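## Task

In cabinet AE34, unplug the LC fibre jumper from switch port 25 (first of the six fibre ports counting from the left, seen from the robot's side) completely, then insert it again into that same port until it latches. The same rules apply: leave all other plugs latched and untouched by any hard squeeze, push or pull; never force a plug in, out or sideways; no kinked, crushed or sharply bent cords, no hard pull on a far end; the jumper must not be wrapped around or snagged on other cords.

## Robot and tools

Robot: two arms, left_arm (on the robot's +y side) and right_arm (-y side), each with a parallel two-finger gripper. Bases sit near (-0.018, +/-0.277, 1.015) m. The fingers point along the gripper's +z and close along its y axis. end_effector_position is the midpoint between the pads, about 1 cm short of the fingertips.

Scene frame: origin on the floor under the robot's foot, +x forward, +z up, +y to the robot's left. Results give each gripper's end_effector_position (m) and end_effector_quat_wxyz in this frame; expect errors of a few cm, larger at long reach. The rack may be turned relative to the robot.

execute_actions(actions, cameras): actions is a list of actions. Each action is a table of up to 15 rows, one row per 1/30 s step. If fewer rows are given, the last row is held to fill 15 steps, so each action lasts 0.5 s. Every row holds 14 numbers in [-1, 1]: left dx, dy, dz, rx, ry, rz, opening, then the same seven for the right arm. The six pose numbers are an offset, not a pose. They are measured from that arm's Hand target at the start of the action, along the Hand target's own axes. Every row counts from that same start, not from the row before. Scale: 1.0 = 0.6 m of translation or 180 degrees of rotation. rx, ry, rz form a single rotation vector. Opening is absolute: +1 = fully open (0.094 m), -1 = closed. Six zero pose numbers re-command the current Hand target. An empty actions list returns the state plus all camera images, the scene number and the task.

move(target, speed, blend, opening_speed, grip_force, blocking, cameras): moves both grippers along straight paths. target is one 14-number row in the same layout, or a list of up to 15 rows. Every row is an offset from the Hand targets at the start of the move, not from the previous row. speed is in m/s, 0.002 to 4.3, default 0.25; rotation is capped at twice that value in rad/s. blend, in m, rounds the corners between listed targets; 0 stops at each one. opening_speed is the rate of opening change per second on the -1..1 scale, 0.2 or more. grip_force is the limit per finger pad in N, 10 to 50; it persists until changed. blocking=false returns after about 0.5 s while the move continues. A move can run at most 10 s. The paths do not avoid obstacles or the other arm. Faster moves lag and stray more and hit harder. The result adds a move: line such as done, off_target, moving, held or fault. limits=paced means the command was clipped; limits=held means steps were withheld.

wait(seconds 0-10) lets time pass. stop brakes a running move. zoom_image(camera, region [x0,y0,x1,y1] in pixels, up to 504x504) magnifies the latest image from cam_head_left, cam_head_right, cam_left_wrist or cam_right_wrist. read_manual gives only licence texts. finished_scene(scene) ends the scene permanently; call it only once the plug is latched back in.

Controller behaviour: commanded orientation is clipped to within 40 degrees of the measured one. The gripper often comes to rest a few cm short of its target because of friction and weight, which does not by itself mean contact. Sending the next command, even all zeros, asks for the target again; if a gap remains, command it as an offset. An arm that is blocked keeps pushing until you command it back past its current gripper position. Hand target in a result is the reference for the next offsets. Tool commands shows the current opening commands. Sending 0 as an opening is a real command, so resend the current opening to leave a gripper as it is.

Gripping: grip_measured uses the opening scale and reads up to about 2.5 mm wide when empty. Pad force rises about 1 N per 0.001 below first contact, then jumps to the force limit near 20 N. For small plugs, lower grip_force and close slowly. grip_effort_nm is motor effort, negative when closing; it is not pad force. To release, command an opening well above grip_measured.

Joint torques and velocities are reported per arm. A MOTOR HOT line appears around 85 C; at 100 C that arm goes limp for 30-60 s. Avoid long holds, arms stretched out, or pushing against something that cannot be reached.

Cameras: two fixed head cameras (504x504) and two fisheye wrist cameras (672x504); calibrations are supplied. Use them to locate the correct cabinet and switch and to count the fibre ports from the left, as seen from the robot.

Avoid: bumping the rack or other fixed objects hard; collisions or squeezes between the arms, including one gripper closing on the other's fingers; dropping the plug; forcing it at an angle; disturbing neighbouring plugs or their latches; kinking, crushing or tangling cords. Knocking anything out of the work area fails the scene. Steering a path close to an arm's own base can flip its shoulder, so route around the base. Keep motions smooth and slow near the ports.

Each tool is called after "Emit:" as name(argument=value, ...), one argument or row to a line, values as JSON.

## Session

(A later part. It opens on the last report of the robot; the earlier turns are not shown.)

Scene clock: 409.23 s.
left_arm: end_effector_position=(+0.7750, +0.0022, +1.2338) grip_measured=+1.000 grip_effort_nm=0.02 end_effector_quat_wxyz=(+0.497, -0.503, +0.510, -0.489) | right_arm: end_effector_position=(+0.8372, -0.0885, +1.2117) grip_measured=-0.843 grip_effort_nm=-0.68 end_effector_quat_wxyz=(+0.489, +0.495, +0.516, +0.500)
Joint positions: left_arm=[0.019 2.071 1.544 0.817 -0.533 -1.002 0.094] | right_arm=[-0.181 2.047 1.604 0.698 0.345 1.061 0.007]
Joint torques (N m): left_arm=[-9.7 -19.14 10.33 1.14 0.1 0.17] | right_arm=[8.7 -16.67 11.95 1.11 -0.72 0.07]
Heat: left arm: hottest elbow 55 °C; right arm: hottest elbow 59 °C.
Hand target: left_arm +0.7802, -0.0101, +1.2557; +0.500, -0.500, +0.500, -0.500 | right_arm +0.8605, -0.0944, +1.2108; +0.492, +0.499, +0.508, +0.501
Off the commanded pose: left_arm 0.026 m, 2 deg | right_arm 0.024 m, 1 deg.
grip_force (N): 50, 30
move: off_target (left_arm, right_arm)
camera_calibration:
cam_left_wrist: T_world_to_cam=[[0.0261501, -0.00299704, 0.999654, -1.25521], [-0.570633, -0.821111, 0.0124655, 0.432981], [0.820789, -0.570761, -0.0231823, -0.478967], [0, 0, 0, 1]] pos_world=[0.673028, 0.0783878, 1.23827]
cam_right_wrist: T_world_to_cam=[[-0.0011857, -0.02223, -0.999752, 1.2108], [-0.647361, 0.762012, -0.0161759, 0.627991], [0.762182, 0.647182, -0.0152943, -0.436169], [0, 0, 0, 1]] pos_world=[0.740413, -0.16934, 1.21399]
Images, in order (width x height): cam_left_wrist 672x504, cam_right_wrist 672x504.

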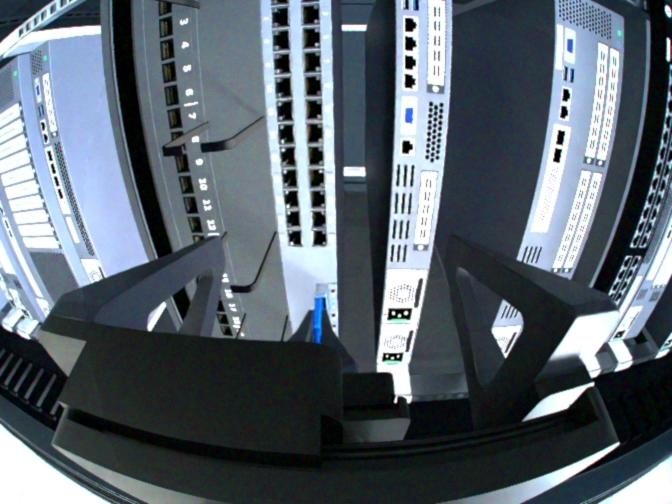

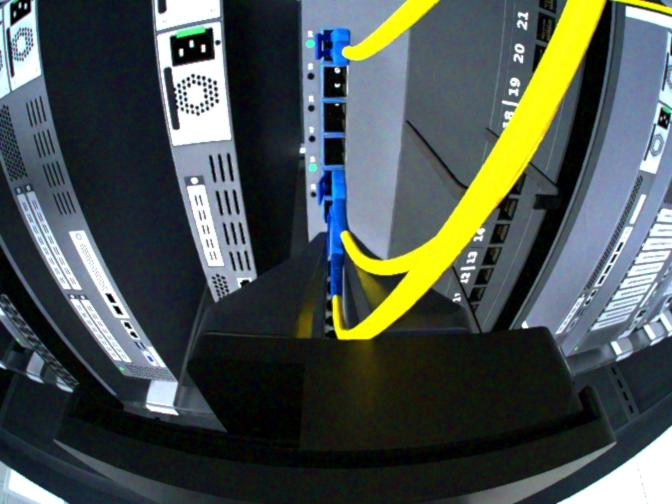

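Emit:
move(
  target=[
    [0,0,0,0,0,0,1,0.0015,0.008,-0.11,0,0,0,-0.95],
    [0,0,0,0,0,0,1,0.0015,0.008,-0.029,0,0,0,-0.95],
  ],
  speed=0.05,
)

Emit:
move(
  target=[0,0,0,0,0,0,1,0,-0.005,0.009,0,0,0,-0.95],
  speed=0.03,
  cameras=["cam_left_wrist","cam_right_wrist"],
)

Emit:
zoom_image(
  camera="cam_right_wrist",
  region=[290, 170, 370, 270],
)

Emit:
zoom_image(
  camera="cam_left_wrist",
  region=[290, 260, 370, 360],
)

Scene clock: 421.40 s.
left_arm: end_effector_position=(+0.7750, +0.0022, +1.2338) grip_measured=+1.000 grip_effort_nm=0.02 end_effector_quat_wxyz=(+0.497, -0.503, +0.510, -0.489) | right_arm: end_effector_position=(+0.8282, -0.0903, +1.2134) grip_measured=-0.843 grip_effort_nm=-0.68 end_effector_quat_wxyz=(+0.489, +0.496, +0.515, +0.500)
Joint positions: left_arm=[0.019 2.071 1.544 0.817 -0.533 -1.002 0.094] | right_arm=[-0.177 2.026 1.569 0.713 0.352 1.061 0.007]
Joint torques (N m): left_arm=[-10.93 -19.72 10.24 1.39 0.06 0.14] | right_arm=[8.76 -17.79 10.45 1.44 -0.51 0.06]
Heat: left arm: hottest elbow 55 °C; right arm: hottest elbow 61 °C.
Hand target: left_arm +0.7802, -0.0101, +1.2557; +0.500, -0.500, +0.500, -0.500 | right_arm +0.8432, -0.0939, +1.2155; +0.492, +0.499, +0.508, +0.501
Off the commanded pose: left_arm 0.026 m, 2 deg | right_arm 0.016 m, 1 deg.
grip_force (N): 50, 30
move: off_target (left_arm, right_arm)

Scene clock: 422.23 s.
left_arm: end_effector_position=(+0.7750, +0.0022, +1.2338) grip_measured=+1.000 grip_effort_nm=0.02 end_effector_quat_wxyz=(+0.497, -0.503, +0.510, -0.489) | right_arm: end_effector_position=(+0.8331, -0.0899, +1.2127) grip_measured=-0.843 grip_effort_nm=-0.68 end_effector_quat_wxyz=(+0.489, +0.495, +0.515, +0.500)
Joint positions: left_arm=[0.019 2.071 1.544 0.817 -0.533 -1.002 0.094] | right_arm=[-0.18 2.037 1.588 0.707 0.348 1.061 0.007]
Joint torques (N m): left_arm=[-10.93 -19.08 10.48 1.26 0.11 0.19] | right_arm=[8.76 -17.79 10.47 1.37 -0.49 0.05]
Heat: left arm: hottest elbow 55 °C; right arm: hottest elbow 61 °C.
Hand target: left_arm +0.7802, -0.0101, +1.2557; +0.500, -0.500, +0.500, -0.500 | right_arm +0.8485, -0.0938, +1.2126; +0.492, +0.499, +0.508, +0.501
Off the commanded pose: left_arm 0.026 m, 2 deg | right_arm 0.016 m, 1 deg.
grip_force (N): 50, 30
move: off_target (left_arm, right_arm)
camera_calibration:
cam_left_wrist: T_world_to_cam=[[0.0261501, -0.00299704, 0.999654, -1.25521], [-0.570633, -0.821111, 0.0124655, 0.432981], [0.820789, -0.570761, -0.0231823, -0.478967], [0, 0, 0, 1]] pos_world=[0.673028, 0.0783878, 1.23827]
cam_right_wrist: T_world_to_cam=[[-0.000609042, -0.0212383, -0.999774, 1.21134], [-0.645713, 0.763417, -0.0158239, 0.624731], [0.76358, 0.645557, -0.0141788, -0.434762], [0, 0, 0, 1]] pos_world=[0.73611, -0.17054, 1.21479]
Images, in order (width x height): cam_left_wrist 672x504, cam_right_wrist 672x504.

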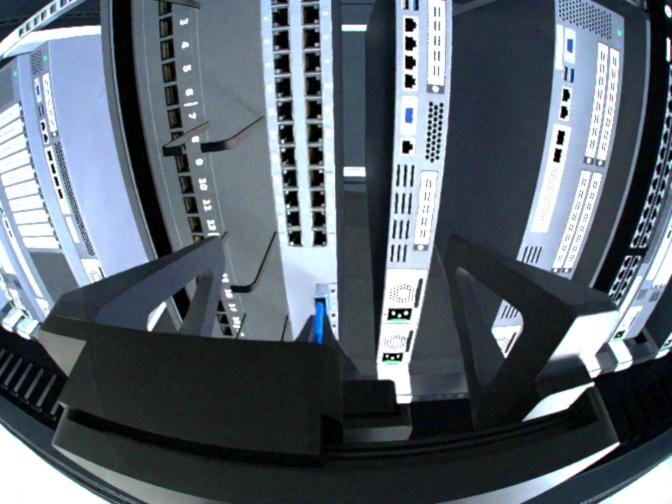

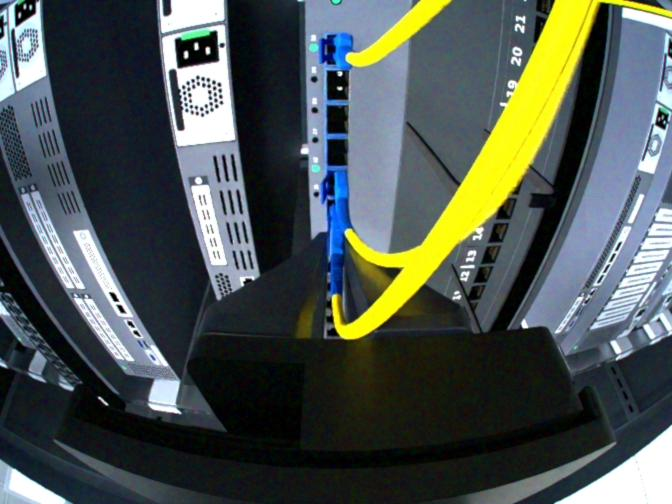

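Scaled by 5.040 from the camera's 672x504 image, which has a finer 960x720 frame.

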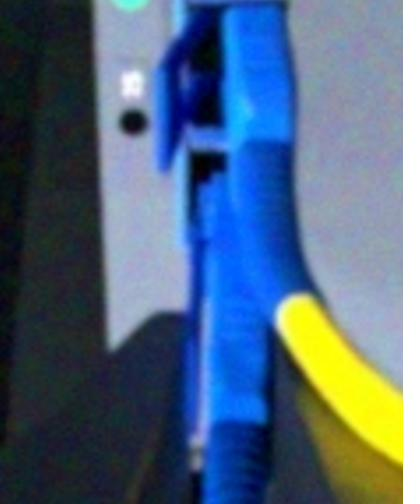

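Scaled by 5.040 from the camera's 672x504 image, which has a finer 960x720 frame.

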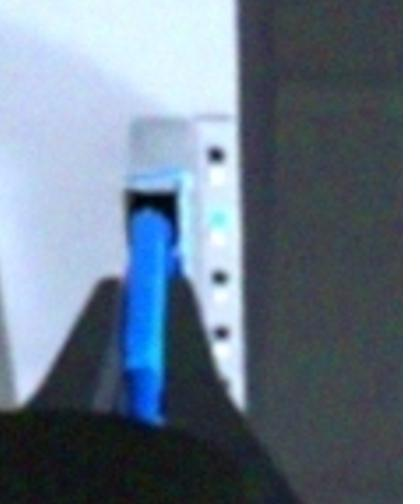

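Emit:
move(
  target=[0,0,0,0,0,0,1,0,-0.001,0.012,0,0,0,-0.95],
  speed=0.03,
  cameras=["cam_left_wrist","cam_right_wrist"],
)

Emit:
zoom_image(
  camera="cam_right_wrist",
  region=[290, 170, 370, 270],
)

Emit:
zoom_image(
  camera="cam_left_wrist",
  region=[290, 260, 370, 360],
)

Scene clock: 428.23 s.
left_arm: end_effector_position=(+0.7750, +0.0022, +1.2338) grip_measured=+1.000 grip_effort_nm=0.02 end_effector_quat_wxyz=(+0.497, -0.503, +0.510, -0.489) | right_arm: end_effector_position=(+0.8370, -0.0895, +1.2128) grip_measured=-0.843 grip_effort_nm=-0.68 end_effector_quat_wxyz=(+0.489, +0.495, +0.515, +0.501)
Joint positions: left_arm=[0.019 2.071 1.544 0.817 -0.533 -1.002 0.094] | right_arm=[-0.182 2.045 1.603 0.698 0.344 1.061 0.007]
Joint torques (N m): left_arm=[-10.75 -20.13 10.47 1.36 0.1 0.18] | right_arm=[9.58 -17.44 11.25 1.31 -0.57 0.09]
Heat: left arm: hottest elbow 55 °C; right arm: hottest elbow 61 °C.
Hand target: left_arm +0.7802, -0.0101, +1.2557; +0.500, -0.500, +0.500, -0.500 | right_arm +0.8558, -0.0938, +1.2121; +0.493, +0.499, +0.508, +0.501
Off the commanded pose: left_arm 0.026 m, 2 deg | right_arm 0.019 m, 1 deg.
grip_force (N): 50, 30
move: off_target (left_arm, right_arm)
camera_calibration:
cam_left_wrist: T_world_to_cam=[[0.0261501, -0.00299704, 0.999654, -1.25521], [-0.570633, -0.821111, 0.0124655, 0.432981], [0.820789, -0.570761, -0.0231823, -0.478967], [0, 0, 0, 1]] pos_world=[0.673028, 0.0783878, 1.23827]
cam_right_wrist: T_world_to_cam=[[-0.000223535, -0.0218529, -0.999761, 1.21104], [-0.646969, 0.762338, -0.0165186, 0.628819], [0.762517, 0.64681, -0.0143086, -0.436864], [0, 0, 0, 1]] pos_world=[0.740212, -0.17034, 1.21489]
Images, in order (width x height): cam_left_wrist 672x504, cam_right_wrist 672x504.

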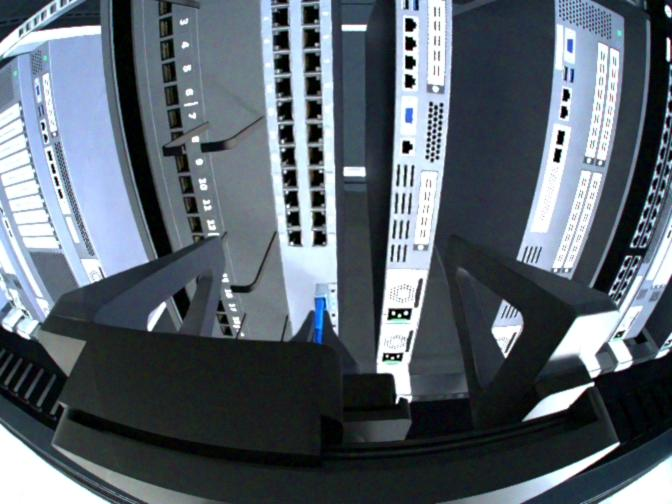

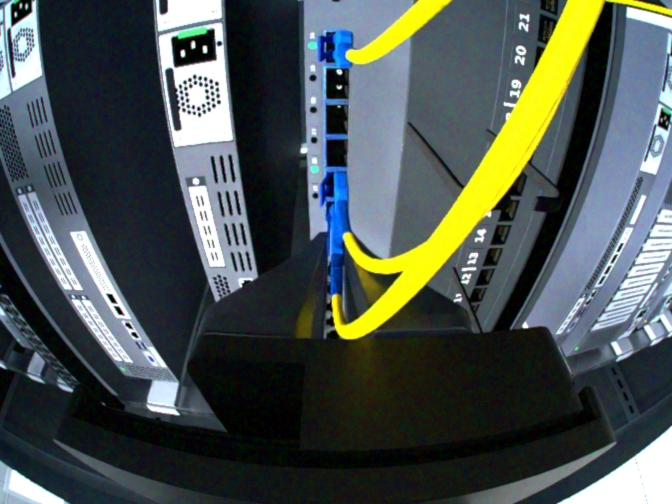

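Scaled by 5.040 from the camera's 672x504 image, which has a finer 960x720 frame.

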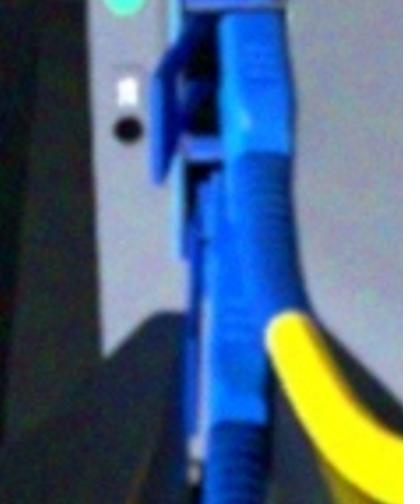

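Scaled by 5.040 from the camera's 672x504 image, which has a finer 960x720 frame.

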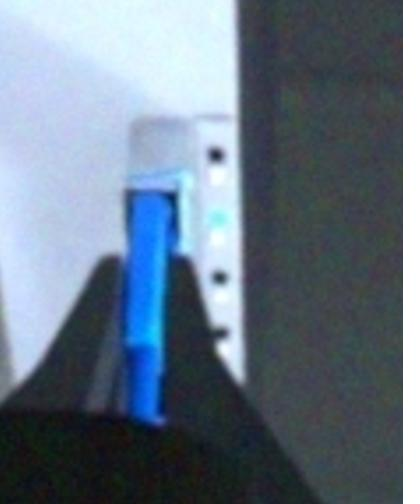

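Emit:
wait(
  seconds=0,
  cameras=["cam_head_left","cam_head_right"],
)

Emit:
zoom_image(
  camera="cam_head_left",
  region=[240, 140, 380, 280],
)

Emit:
zoom_image(
  camera="cam_head_right",
  region=[220, 140, 340, 260],
)

Scene clock: 441.50 s.
left_arm: end_effector_position=(+0.7750, +0.0022, +1.2338) grip_measured=+1.000 grip_effort_nm=0.02 end_effector_quat_wxyz=(+0.497, -0.503, +0.510, -0.489) | right_arm: end_effector_position=(+0.8370, -0.0895, +1.2128) grip_measured=-0.843 grip_effort_nm=-0.68 end_effector_quat_wxyz=(+0.489, +0.495, +0.515, +0.501)
Joint positions: left_arm=[0.019 2.071 1.544 0.817 -0.533 -1.002 0.094] | right_arm=[-0.182 2.045 1.603 0.698 0.344 1.061 0.007]
Joint torques (N m): left_arm=[-9.82 -19.96 10.44 1.46 0.11 0.15] | right_arm=[9 -17.73 11.17 1.25 -0.55 0.07]
Heat: left arm: hottest elbow 55 °C; right arm: hottest elbow 60 °C.
Hand target: left_arm +0.7802, -0.0101, +1.2557; +0.500, -0.500, +0.500, -0.500 | right_arm +0.8558, -0.0938, +1.2121; +0.493, +0.499, +0.508, +0.501
Tool commands: left_gripper/opening=+1.0 right_gripper/opening=-0.95
Off the commanded pose: left_arm 0.026 m, 2 deg | right_arm 0.019 m, 1 deg.
grip_force (N): 50, 30
Images, in order (width x height): cam_head_left 504x504, cam_head_right 504x504.

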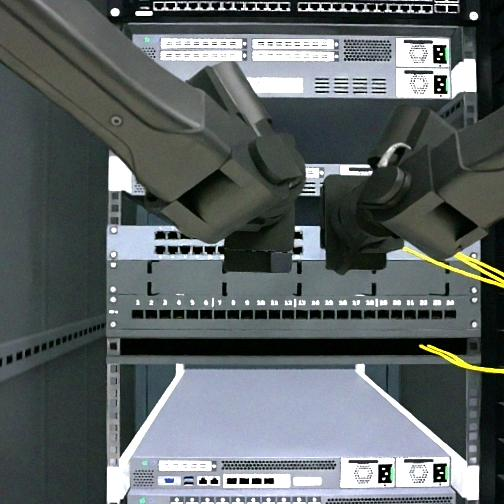

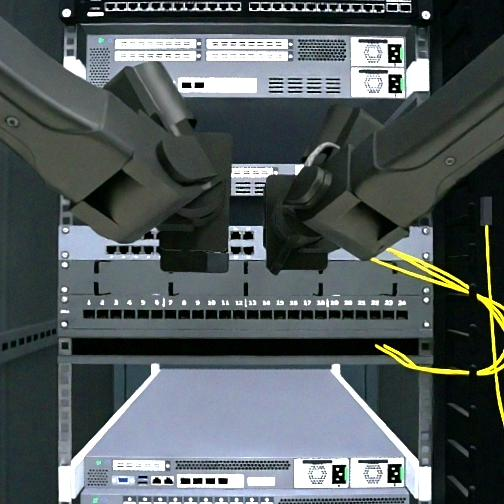

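Scaled by 3.600 from the camera's 504x504 image, which has a finer 720x720 frame.

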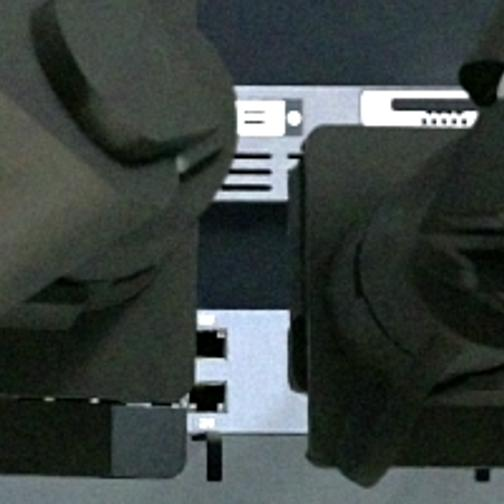

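Scaled by 4.200 from the camera's 504x504 image, which has a finer 720x720 frame.

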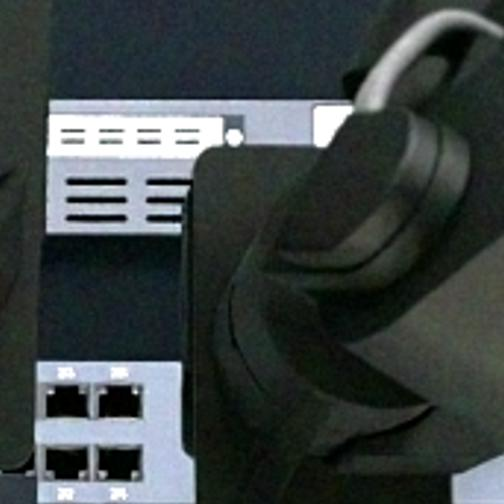

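Emit:
move(
  target=[
    [0,0,0,0,0,0,1,0.006,0,-0.008,0,0,0,-0.95],
    [0,0,0,0,0,0,1,0.006,0.0,0.006,0,0,0,-0.95],
  ],
  speed=0.03,
  cameras=["cam_left_wrist","cam_right_wrist"],
)

Emit:
zoom_image(
  camera="cam_right_wrist",
  region=[290, 170, 370, 270],
)

Emit:
zoom_image(
  camera="cam_left_wrist",
  region=[290, 260, 370, 360],
)

Scene clock: 449.97 s.
left_arm: end_effector_position=(+0.7750, +0.0022, +1.2338) grip_measured=+1.000 grip_effort_nm=0.02 end_effector_quat_wxyz=(+0.497, -0.503, +0.510, -0.489) | right_arm: end_effector_position=(+0.8374, -0.0897, +1.2128) grip_measured=-0.843 grip_effort_nm=-0.68 end_effector_quat_wxyz=(+0.489, +0.495, +0.515, +0.500)
Joint positions: left_arm=[0.019 2.071 1.544 0.817 -0.533 -1.002 0.094] | right_arm=[-0.182 2.045 1.604 0.698 0.346 1.061 0.007]
Joint torques (N m): left_arm=[-10.7 -19.02 10.22 1.21 0.11 0.16] | right_arm=[9.11 -16.38 12.26 1.2 -0.55 0.05]
Heat: left arm: hottest elbow 55 °C; right arm: hottest elbow 60 °C.
Hand target: left_arm +0.7802, -0.0101, +1.2557; +0.500, -0.500, +0.500, -0.500 | right_arm +0.8594, -0.0902, +1.2122; +0.493, +0.499, +0.507, +0.501
Off the commanded pose: left_arm 0.026 m, 2 deg | right_arm 0.022 m, 1 deg.
grip_force (N): 50, 30
move: off_target (left_arm, right_arm)
camera_calibration:
cam_left_wrist: T_world_to_cam=[[0.0261501, -0.00299704, 0.999654, -1.25521], [-0.570633, -0.821111, 0.0124655, 0.432981], [0.820789, -0.570761, -0.0231823, -0.478967], [0, 0, 0, 1]] pos_world=[0.673028, 0.0783878, 1.23827]
cam_right_wrist: T_world_to_cam=[[-0.000530415, -0.0216768, -0.999765, 1.2114], [-0.645442, 0.763637, -0.0162147, 0.627747], [0.763809, 0.645282, -0.0143962, -0.438059], [0, 0, 0, 1]] pos_world=[0.74041, -0.17044, 1.21499]
Images, in order (width x height): cam_left_wrist 672x504, cam_right_wrist 672x504.

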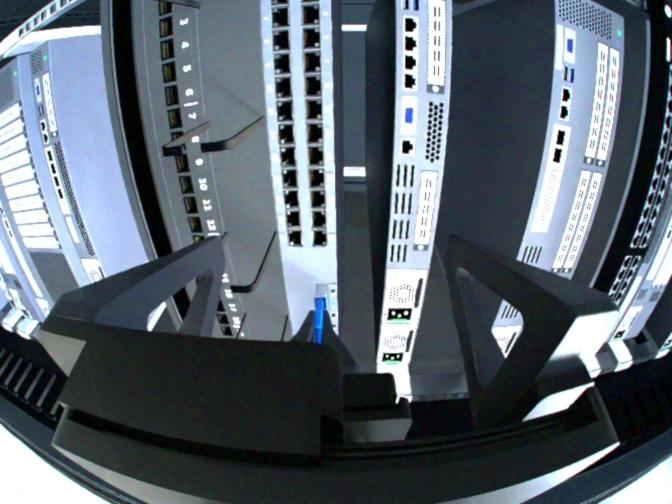

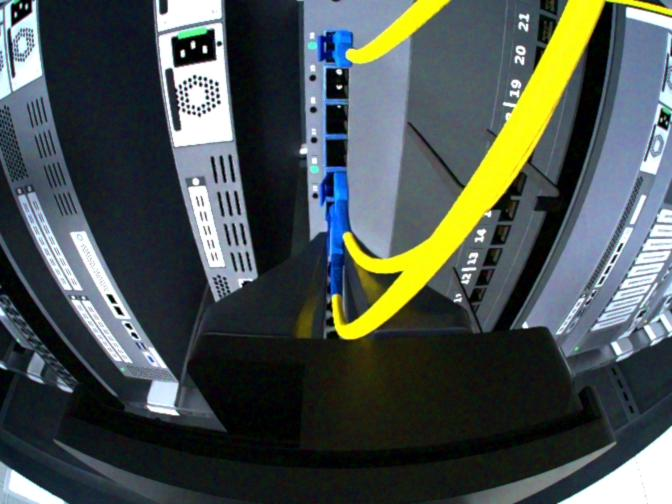

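Scaled by 5.040 from the camera's 672x504 image, which has a finer 960x720 frame.

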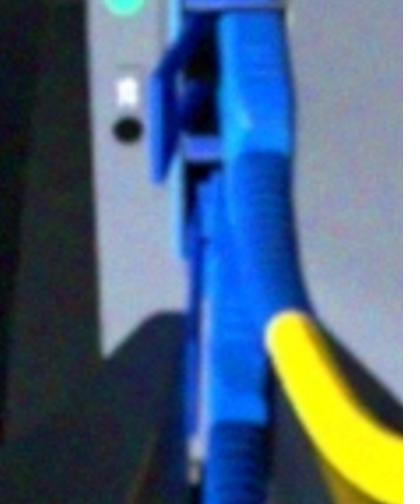

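Scaled by 5.040 from the camera's 672x504 image, which has a finer 960x720 frame.

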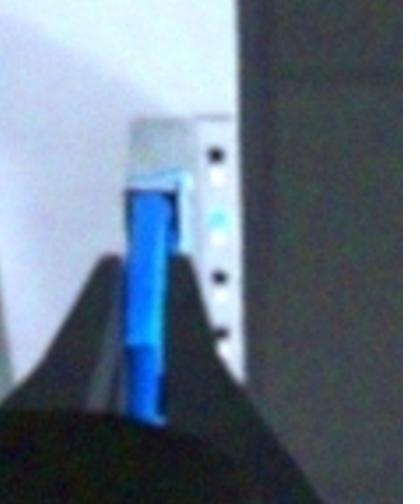

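Emit:
move(
  target=[0,0,0,0,0,0,1,-0.006,-0.001,0.010,0,0,0,-0.95],
  speed=0.03,
  cameras=["cam_left_wrist","cam_right_wrist"],
)

Emit:
zoom_image(
  camera="cam_right_wrist",
  region=[290, 170, 370, 270],
)

Emit:
zoom_image(
  camera="cam_left_wrist",
  region=[290, 260, 370, 360],
)

Scene clock: 468.47 s.
left_arm: end_effector_position=(+0.7750, +0.0022, +1.2338) grip_measured=+1.000 grip_effort_nm=0.02 end_effector_quat_wxyz=(+0.497, -0.503, +0.510, -0.489) | right_arm: end_effector_position=(+0.8375, -0.0895, +1.2124) grip_measured=-0.843 grip_effort_nm=-0.68 end_effector_quat_wxyz=(+0.489, +0.495, +0.516, +0.499)
Joint positions: left_arm=[0.019 2.071 1.544 0.817 -0.533 -1.002 0.094] | right_arm=[-0.182 2.045 1.605 0.694 0.347 1.061 0.007]
Joint torques (N m): left_arm=[-9.99 -19.55 10.28 1.32 0.08 0.19] | right_arm=[7.82 -15.85 13.07 0.8 -0.88 0.11]
Heat: left arm: hottest elbow 55 °C; right arm: hottest elbow 63 °C.
Hand target: left_arm +0.7802, -0.0101, +1.2557; +0.500, -0.500, +0.500, -0.500 | right_arm +0.8653, -0.0936, +1.2113; +0.493, +0.499, +0.508, +0.501
Off the commanded pose: left_arm 0.026 m, 2 deg | right_arm 0.028 m, 1 deg.
grip_force (N): 50, 30
move: off_target (left_arm, right_arm)
camera_calibration:
cam_left_wrist: T_world_to_cam=[[0.0261501, -0.00299704, 0.999654, -1.25521], [-0.570633, -0.821111, 0.0124655, 0.432981], [0.820789, -0.570761, -0.0231823, -0.478967], [0, 0, 0, 1]] pos_world=[0.673028, 0.0783878, 1.23827]
cam_right_wrist: T_world_to_cam=[[-0.00320839, -0.02276, -0.999736, 1.21307], [-0.646343, 0.762894, -0.0152938, 0.627144], [0.76304, 0.646123, -0.0171584, -0.434274], [0, 0, 0, 1]] pos_world=[0.74061, -0.17024, 1.21489]
Images, in order (width x height): cam_left_wrist 672x504, cam_right_wrist 672x504.

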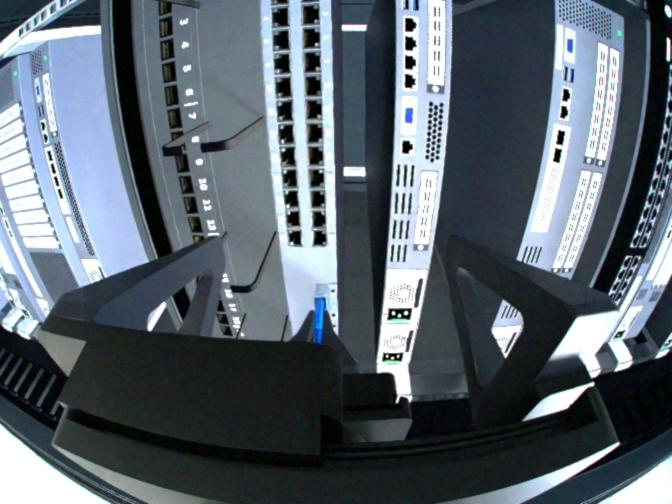

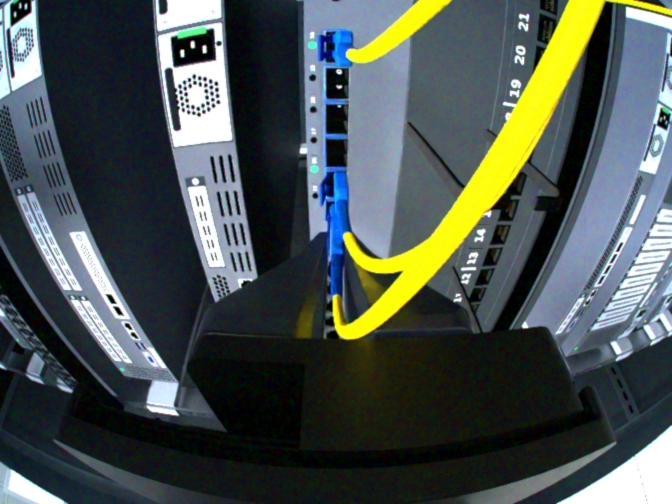

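Scaled by 5.040 from the camera's 672x504 image, which has a finer 960x720 frame.

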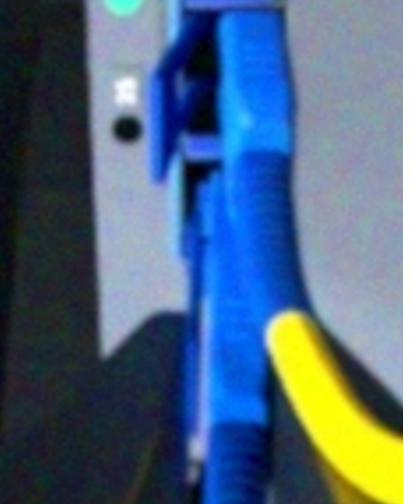

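Scaled by 5.040 from the camera's 672x504 image, which has a finer 960x720 frame.

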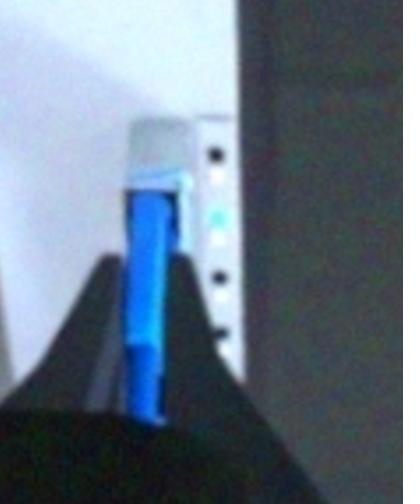

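Emit:
move(
  target=[
    [0,0,0,0,0,0,1,-0.001,0.006,-0.11,0,0,0,-0.95],
    [0,0,0,0,0,0,1,-0.001,0.006,-0.037,0,0,0,-0.95],
  ],
  speed=0.05,
)

Emit:
move(
  target=[0,0,0,0,0,0,1,-0.001,-0.005,0.009,0,0,0,-0.95],
  speed=0.03,
)

Emit:
move(
  target=[0,0,0,0,0,0,1,-0.001,-0.0015,0.0125,0,0,0,-0.95],
  speed=0.03,
  cameras=["cam_left_wrist","cam_right_wrist"],
)

Emit:
zoom_image(
  camera="cam_right_wrist",
  region=[290, 170, 370, 270],
)

Emit:
zoom_image(
  camera="cam_left_wrist",
  region=[290, 260, 370, 360],
)

Scene clock: 483.87 s.
left_arm: end_effector_position=(+0.7750, +0.0022, +1.2338) grip_measured=+1.000 grip_effort_nm=0.02 end_effector_quat_wxyz=(+0.497, -0.503, +0.510, -0.489) | right_arm: end_effector_position=(+0.8285, -0.0909, +1.2160) grip_measured=-0.843 grip_effort_nm=-0.68 end_effector_quat_wxyz=(+0.489, +0.495, +0.514, +0.501)
Joint positions: left_arm=[0.019 2.071 1.544 0.817 -0.533 -1.002 0.094] | right_arm=[-0.176 2.024 1.571 0.714 0.35 1.061 0.007]
Joint torques (N m): left_arm=[-10.46 -19.08 10.32 1.16 0.09 0.15] | right_arm=[8.59 -17.73 10.24 1.28 -0.53 0.03]
Heat: left arm: hottest elbow 56 °C; right arm: hottest elbow 68 °C.
Hand target: left_arm +0.7802, -0.0101, +1.2557; +0.500, -0.500, +0.500, -0.500 | right_arm +0.8432, -0.0946, +1.2151; +0.493, +0.499, +0.508, +0.501
Off the commanded pose: left_arm 0.026 m, 2 deg | right_arm 0.015 m, 1 deg.
grip_force (N): 50, 30
move: off_target (left_arm, right_arm)

Scene clock: 484.67 s.
left_arm: end_effector_position=(+0.7750, +0.0022, +1.2338) grip_measured=+1.000 grip_effort_nm=0.02 end_effector_quat_wxyz=(+0.497, -0.503, +0.510, -0.489) | right_arm: end_effector_position=(+0.8331, -0.0908, +1.2129) grip_measured=-0.843 grip_effort_nm=-0.68 end_effector_quat_wxyz=(+0.489, +0.495, +0.515, +0.501)
Joint positions: left_arm=[0.019 2.071 1.544 0.817 -0.533 -1.002 0.094] | right_arm=[-0.181 2.036 1.586 0.708 0.346 1.061 0.007]
Joint torques (N m): left_arm=[-10.46 -19.6 10.45 1.24 0.13 0.16] | right_arm=[8.94 -17.61 10.4 1.61 -0.52 0.09]
Heat: left arm: hottest elbow 56 °C; right arm: hottest elbow 68 °C.
Hand target: left_arm +0.7802, -0.0101, +1.2557; +0.500, -0.500, +0.500, -0.500 | right_arm +0.8486, -0.0951, +1.2123; +0.493, +0.499, +0.508, +0.501
Off the commanded pose: left_arm 0.026 m, 2 deg | right_arm 0.016 m, 1 deg.
grip_force (N): 50, 30
move: off_target (left_arm, right_arm)

Scene clock: 485.37 s.
left_arm: end_effector_position=(+0.7750, +0.0022, +1.2338) grip_measured=+1.000 grip_effort_nm=0.02 end_effector_quat_wxyz=(+0.497, -0.503, +0.510, -0.489) | right_arm: end_effector_position=(+0.8370, -0.0907, +1.2118) grip_measured=-0.843 grip_effort_nm=-0.68 end_effector_quat_wxyz=(+0.489, +0.494, +0.516, +0.501)
Joint positions: left_arm=[0.019 2.071 1.544 0.817 -0.533 -1.002 0.094] | right_arm=[-0.184 2.044 1.601 0.699 0.342 1.061 0.007]
Joint torques (N m): left_arm=[-10.52 -19.55 10.36 1.31 0.11 0.13] | right_arm=[9.35 -17.26 11.26 1.31 -0.54 0.11]
Heat: left arm: hottest elbow 56 °C; right arm: hottest elbow 68 °C.
Hand target: left_arm +0.7802, -0.0101, +1.2557; +0.500, -0.500, +0.500, -0.500 | right_arm +0.8561, -0.0954, +1.2111; +0.493, +0.499, +0.508, +0.501
Off the commanded pose: left_arm 0.026 m, 2 deg | right_arm 0.020 m, 1 deg.
grip_force (N): 50, 30
move: off_target (left_arm, right_arm)
camera_calibration:
cam_left_wrist: T_world_to_cam=[[0.0261501, -0.00299704, 0.999654, -1.25521], [-0.570633, -0.821111, 0.0124655, 0.432981], [0.820789, -0.570761, -0.0231823, -0.478967], [0, 0, 0, 1]] pos_world=[0.673028, 0.0783878, 1.23827]
cam_right_wrist: T_world_to_cam=[[-0.000159714, -0.0225717, -0.999745, 1.20993], [-0.647358, 0.761995, -0.0171005, 0.630731], [0.762186, 0.64719, -0.0147337, -0.43521], [0, 0, 0, 1]] pos_world=[0.740213, -0.17164, 1.21399]
Images, in order (width x height): cam_left_wrist 672x504, cam_right_wrist 672x504.

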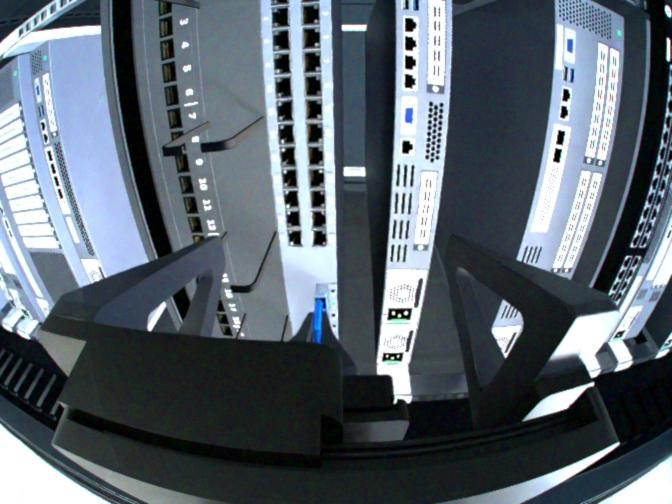

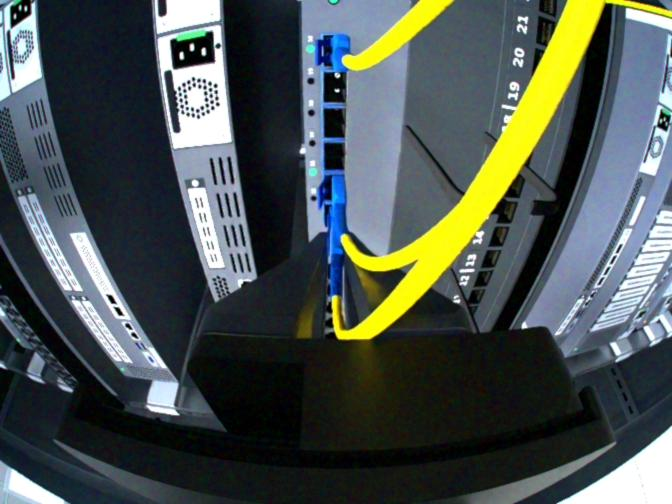

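Scaled by 5.040 from the camera's 672x504 image, which has a finer 960x720 frame.

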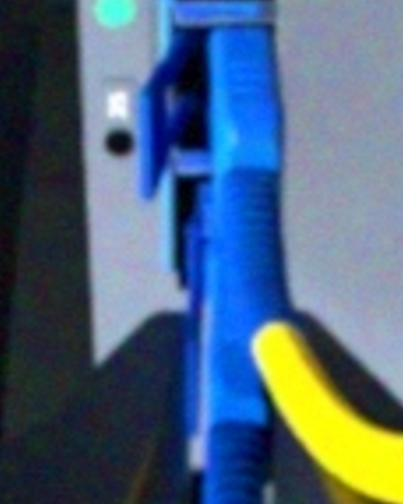

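Scaled by 5.040 from the camera's 672x504 image, which has a finer 960x720 frame.

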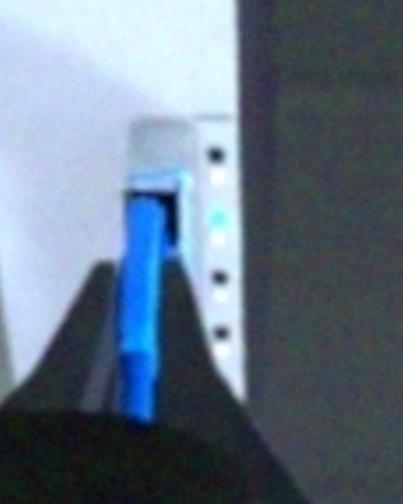

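Emit:
move(
  target=[
    [0,0,0,0,0,0,1,0.003,0,-0.002,0,0,0,-0.95],
    [0,0,0,0,0,0,1,0.009,0,0,0,0,0,-0.95],
  ],
  speed=0.01,
)

Emit:
move(
  target=[0,0,0,0,0,0,1,0,0,0.006,0,0,0,-0.95],
  speed=0.02,
  cameras=["cam_left_wrist","cam_right_wrist"],
)

Emit:
zoom_image(
  camera="cam_right_wrist",
  region=[290, 170, 370, 270],
)

Emit:
zoom_image(
  camera="cam_left_wrist",
  region=[290, 260, 370, 360],
)

Scene clock: 504.10 s.
left_arm: end_effector_position=(+0.7750, +0.0022, +1.2338) grip_measured=+1.000 grip_effort_nm=0.02 end_effector_quat_wxyz=(+0.497, -0.503, +0.510, -0.489) | right_arm: end_effector_position=(+0.8372, -0.0909, +1.2114) grip_measured=-0.843 grip_effort_nm=-0.68 end_effector_quat_wxyz=(+0.489, +0.495, +0.515, +0.500)
Joint positions: left_arm=[0.019 2.071 1.544 0.817 -0.533 -1.002 0.094] | right_arm=[-0.184 2.045 1.601 0.699 0.343 1.061 0.007]
Joint torques (N m): left_arm=[-10.58 -19.78 10.4 1.29 0.1 0.11] | right_arm=[9.41 -16.03 11.64 1.5 -0.36 0.05]
Heat: left arm: hottest elbow 56 °C; right arm: hottest elbow 69 °C.
Hand target: left_arm +0.7802, -0.0101, +1.2557; +0.500, -0.500, +0.500, -0.500 | right_arm +0.8560, -0.0900, +1.2109; +0.493, +0.499, +0.508, +0.501
Off the commanded pose: left_arm 0.026 m, 2 deg | right_arm 0.019 m, 1 deg.
grip_force (N): 50, 30
move: off_target (left_arm, right_arm)

Scene clock: 504.80 s.
left_arm: end_effector_position=(+0.7750, +0.0022, +1.2338) grip_measured=+1.000 grip_effort_nm=0.02 end_effector_quat_wxyz=(+0.497, -0.503, +0.510, -0.489) | right_arm: end_effector_position=(+0.8374, -0.0908, +1.2116) grip_measured=-0.843 grip_effort_nm=-0.68 end_effector_quat_wxyz=(+0.490, +0.496, +0.515, +0.499)
Joint positions: left_arm=[0.019 2.071 1.544 0.817 -0.533 -1.002 0.094] | right_arm=[-0.183 2.045 1.603 0.699 0.347 1.061 0.007]
Joint torques (N m): left_arm=[-10.75 -20.07 10.4 1.17 0.1 0.14] | right_arm=[8.88 -16.5 12.22 1.06 -0.55 0.09]
Heat: left arm: hottest elbow 56 °C; right arm: hottest elbow 69 °C.
Hand target: left_arm +0.7802, -0.0101, +1.2557; +0.500, -0.500, +0.500, -0.500 | right_arm +0.8596, -0.0900, +1.2110; +0.493, +0.499, +0.508, +0.501
Off the commanded pose: left_arm 0.026 m, 2 deg | right_arm 0.022 m, 1 deg.
grip_force (N): 50, 30
move: off_target (left_arm, right_arm)
camera_calibration:
cam_left_wrist: T_world_to_cam=[[0.0261501, -0.00299704, 0.999654, -1.25521], [-0.570633, -0.821111, 0.0124655, 0.432981], [0.820789, -0.570761, -0.0231823, -0.478967], [0, 0, 0, 1]] pos_world=[0.673028, 0.0783878, 1.23827]
cam_right_wrist: T_world_to_cam=[[-0.0018596, -0.0222925, -0.99975, 1.21125], [-0.644051, 0.764818, -0.015856, 0.626948], [0.76498, 0.64386, -0.0157798, -0.436833], [0, 0, 0, 1]] pos_world=[0.740207, -0.17124, 1.21399]
Images, in order (width x height): cam_left_wrist 672x504, cam_right_wrist 672x504.

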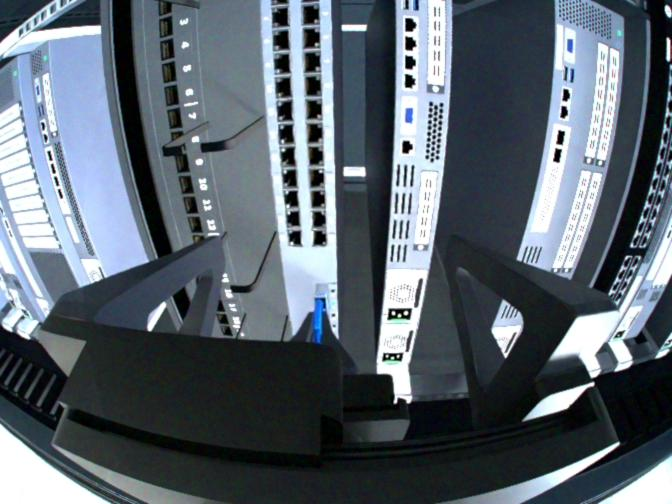

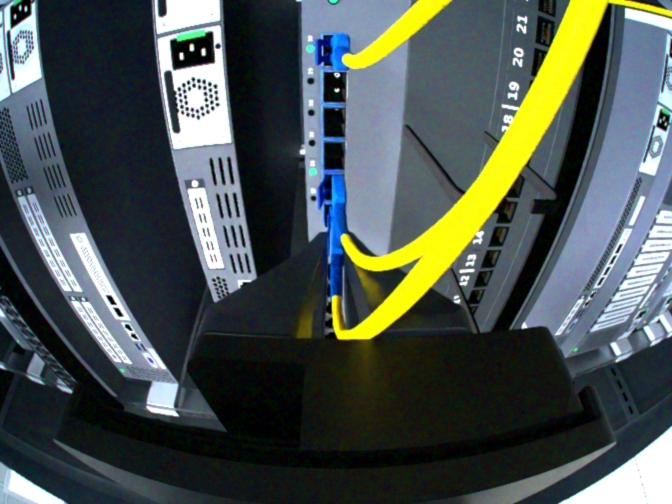

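Scaled by 5.040 from the camera's 672x504 image, which has a finer 960x720 frame.

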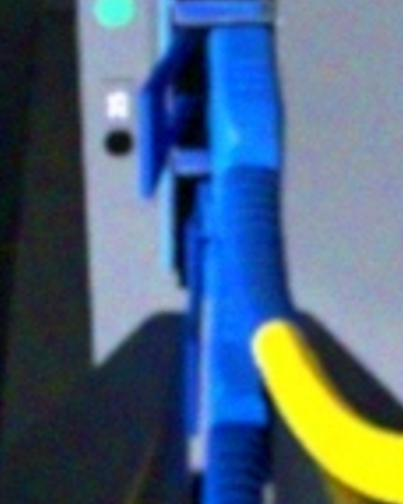

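Scaled by 5.040 from the camera's 672x504 image, which has a finer 960x720 frame.

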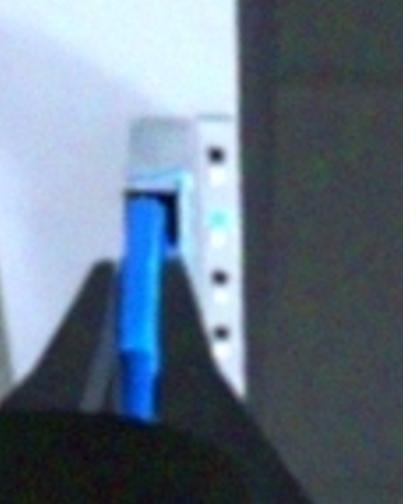

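Emit:
move(
  target=[
    [0,0,0,0,0,0,1,0,0.006,-0.11,0.012,0,0,-0.95],
    [0,0,0,0,0,0,1,0,0.006,-0.026,0.012,0,0,-0.95],
  ],
  speed=0.05,
)

Emit:
move(
  target=[0,0,0,0,0,0,1,0,-0.006,0.009,0,0,0,-0.95],
  speed=0.03,
  cameras=["cam_left_wrist","cam_right_wrist"],
)

Emit:
zoom_image(
  camera="cam_right_wrist",
  region=[290, 170, 370, 270],
)

Emit:
zoom_image(
  camera="cam_left_wrist",
  region=[290, 260, 370, 360],
)

Scene clock: 539.67 s.
left_arm: end_effector_position=(+0.7750, +0.0022, +1.2338) grip_measured=+1.000 grip_effort_nm=0.02 end_effector_quat_wxyz=(+0.497, -0.503, +0.510, -0.489) | right_arm: end_effector_position=(+0.8287, -0.0866, +1.2111) grip_measured=-0.843 grip_effort_nm=-0.68 end_effector_quat_wxyz=(+0.480, +0.504, +0.527, +0.488)
Joint positions: left_arm=[0.019 2.071 1.544 0.817 -0.533 -1.002 0.094] | right_arm=[-0.169 2.023 1.58 0.662 0.378 1.067 0.007]
Joint torques (N m): left_arm=[-10.64 -19.37 10.22 1.24 0.06 0.14] | right_arm=[8.59 -17.9 10.61 1.33 -0.5 0.11]
Heat: left arm: hottest elbow 56 °C; right arm: hottest elbow 64 °C.
Hand target: left_arm +0.7802, -0.0101, +1.2557; +0.500, -0.500, +0.500, -0.500 | right_arm +0.8441, -0.0904, +1.2148; +0.483, +0.508, +0.517, +0.491
Off the commanded pose: left_arm 0.026 m, 2 deg | right_arm 0.016 m, 1 deg.
grip_force (N): 50, 30
move: off_target (left_arm, right_arm)

Scene clock: 540.50 s.
left_arm: end_effector_position=(+0.7750, +0.0022, +1.2338) grip_measured=+1.000 grip_effort_nm=0.02 end_effector_quat_wxyz=(+0.497, -0.503, +0.510, -0.489) | right_arm: end_effector_position=(+0.8339, -0.0867, +1.2103) grip_measured=-0.843 grip_effort_nm=-0.68 end_effector_quat_wxyz=(+0.480, +0.504, +0.525, +0.489)
Joint positions: left_arm=[0.019 2.071 1.544 0.817 -0.533 -1.002 0.094] | right_arm=[-0.173 2.035 1.599 0.658 0.373 1.068 0.007]
Joint torques (N m): left_arm=[-10.58 -19.72 10.41 1.11 0.15 0.21] | right_arm=[9.11 -17.67 10.36 1.52 -0.53 0.07]
Heat: left arm: hottest elbow 56 °C; right arm: hottest elbow 64 °C.
Hand target: left_arm +0.7802, -0.0101, +1.2557; +0.500, -0.500, +0.500, -0.500 | right_arm +0.8493, -0.0903, +1.2110; +0.483, +0.508, +0.517, +0.491
Off the commanded pose: left_arm 0.026 m, 2 deg | right_arm 0.016 m, 1 deg.
grip_force (N): 50, 30
move: off_target (left_arm, right_arm)
camera_calibration:
cam_left_wrist: T_world_to_cam=[[0.0261501, -0.00299704, 0.999654, -1.25521], [-0.570633, -0.821111, 0.0124655, 0.432981], [0.820789, -0.570761, -0.0231823, -0.478967], [0, 0, 0, 1]] pos_world=[0.673028, 0.0783878, 1.23827]
cam_right_wrist: T_world_to_cam=[[-0.0387664, -0.0257129, -0.998917, 1.23954], [-0.645482, 0.763757, 0.00539047, 0.596964], [0.762791, 0.644992, -0.0462053, -0.398023], [0, 0, 0, 1]] pos_world=[0.73699, -0.167342, 1.21659]
Images, in order (width x height): cam_left_wrist 672x504, cam_right_wrist 672x504.

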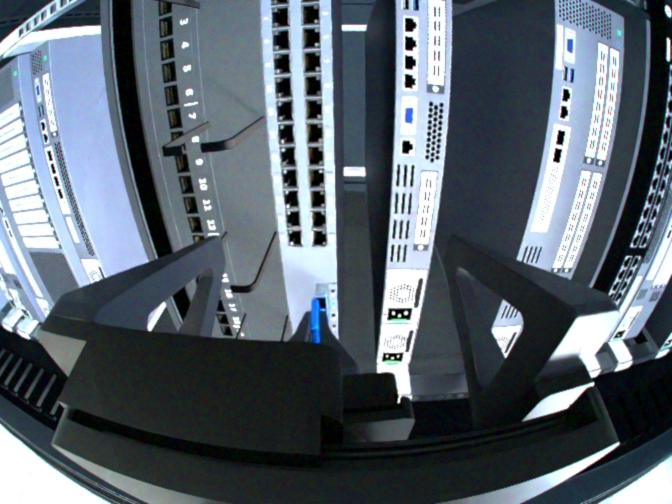

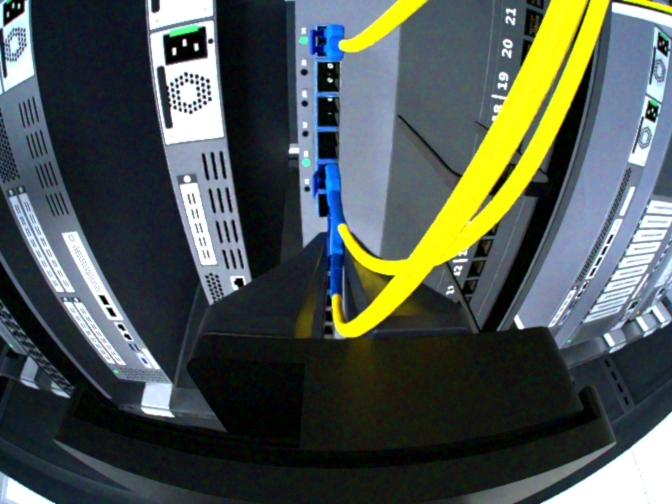

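Scaled by 5.040 from the camera's 672x504 image, which has a finer 960x720 frame.

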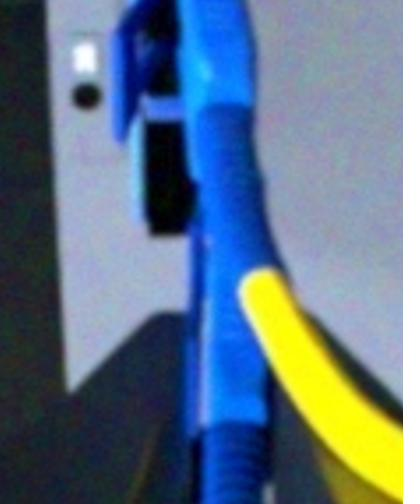

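Scaled by 5.040 from the camera's 672x504 image, which has a finer 960x720 frame.

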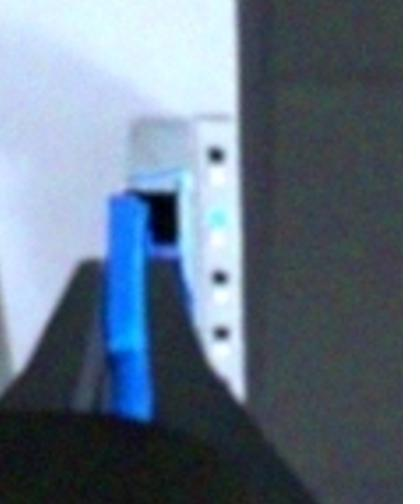

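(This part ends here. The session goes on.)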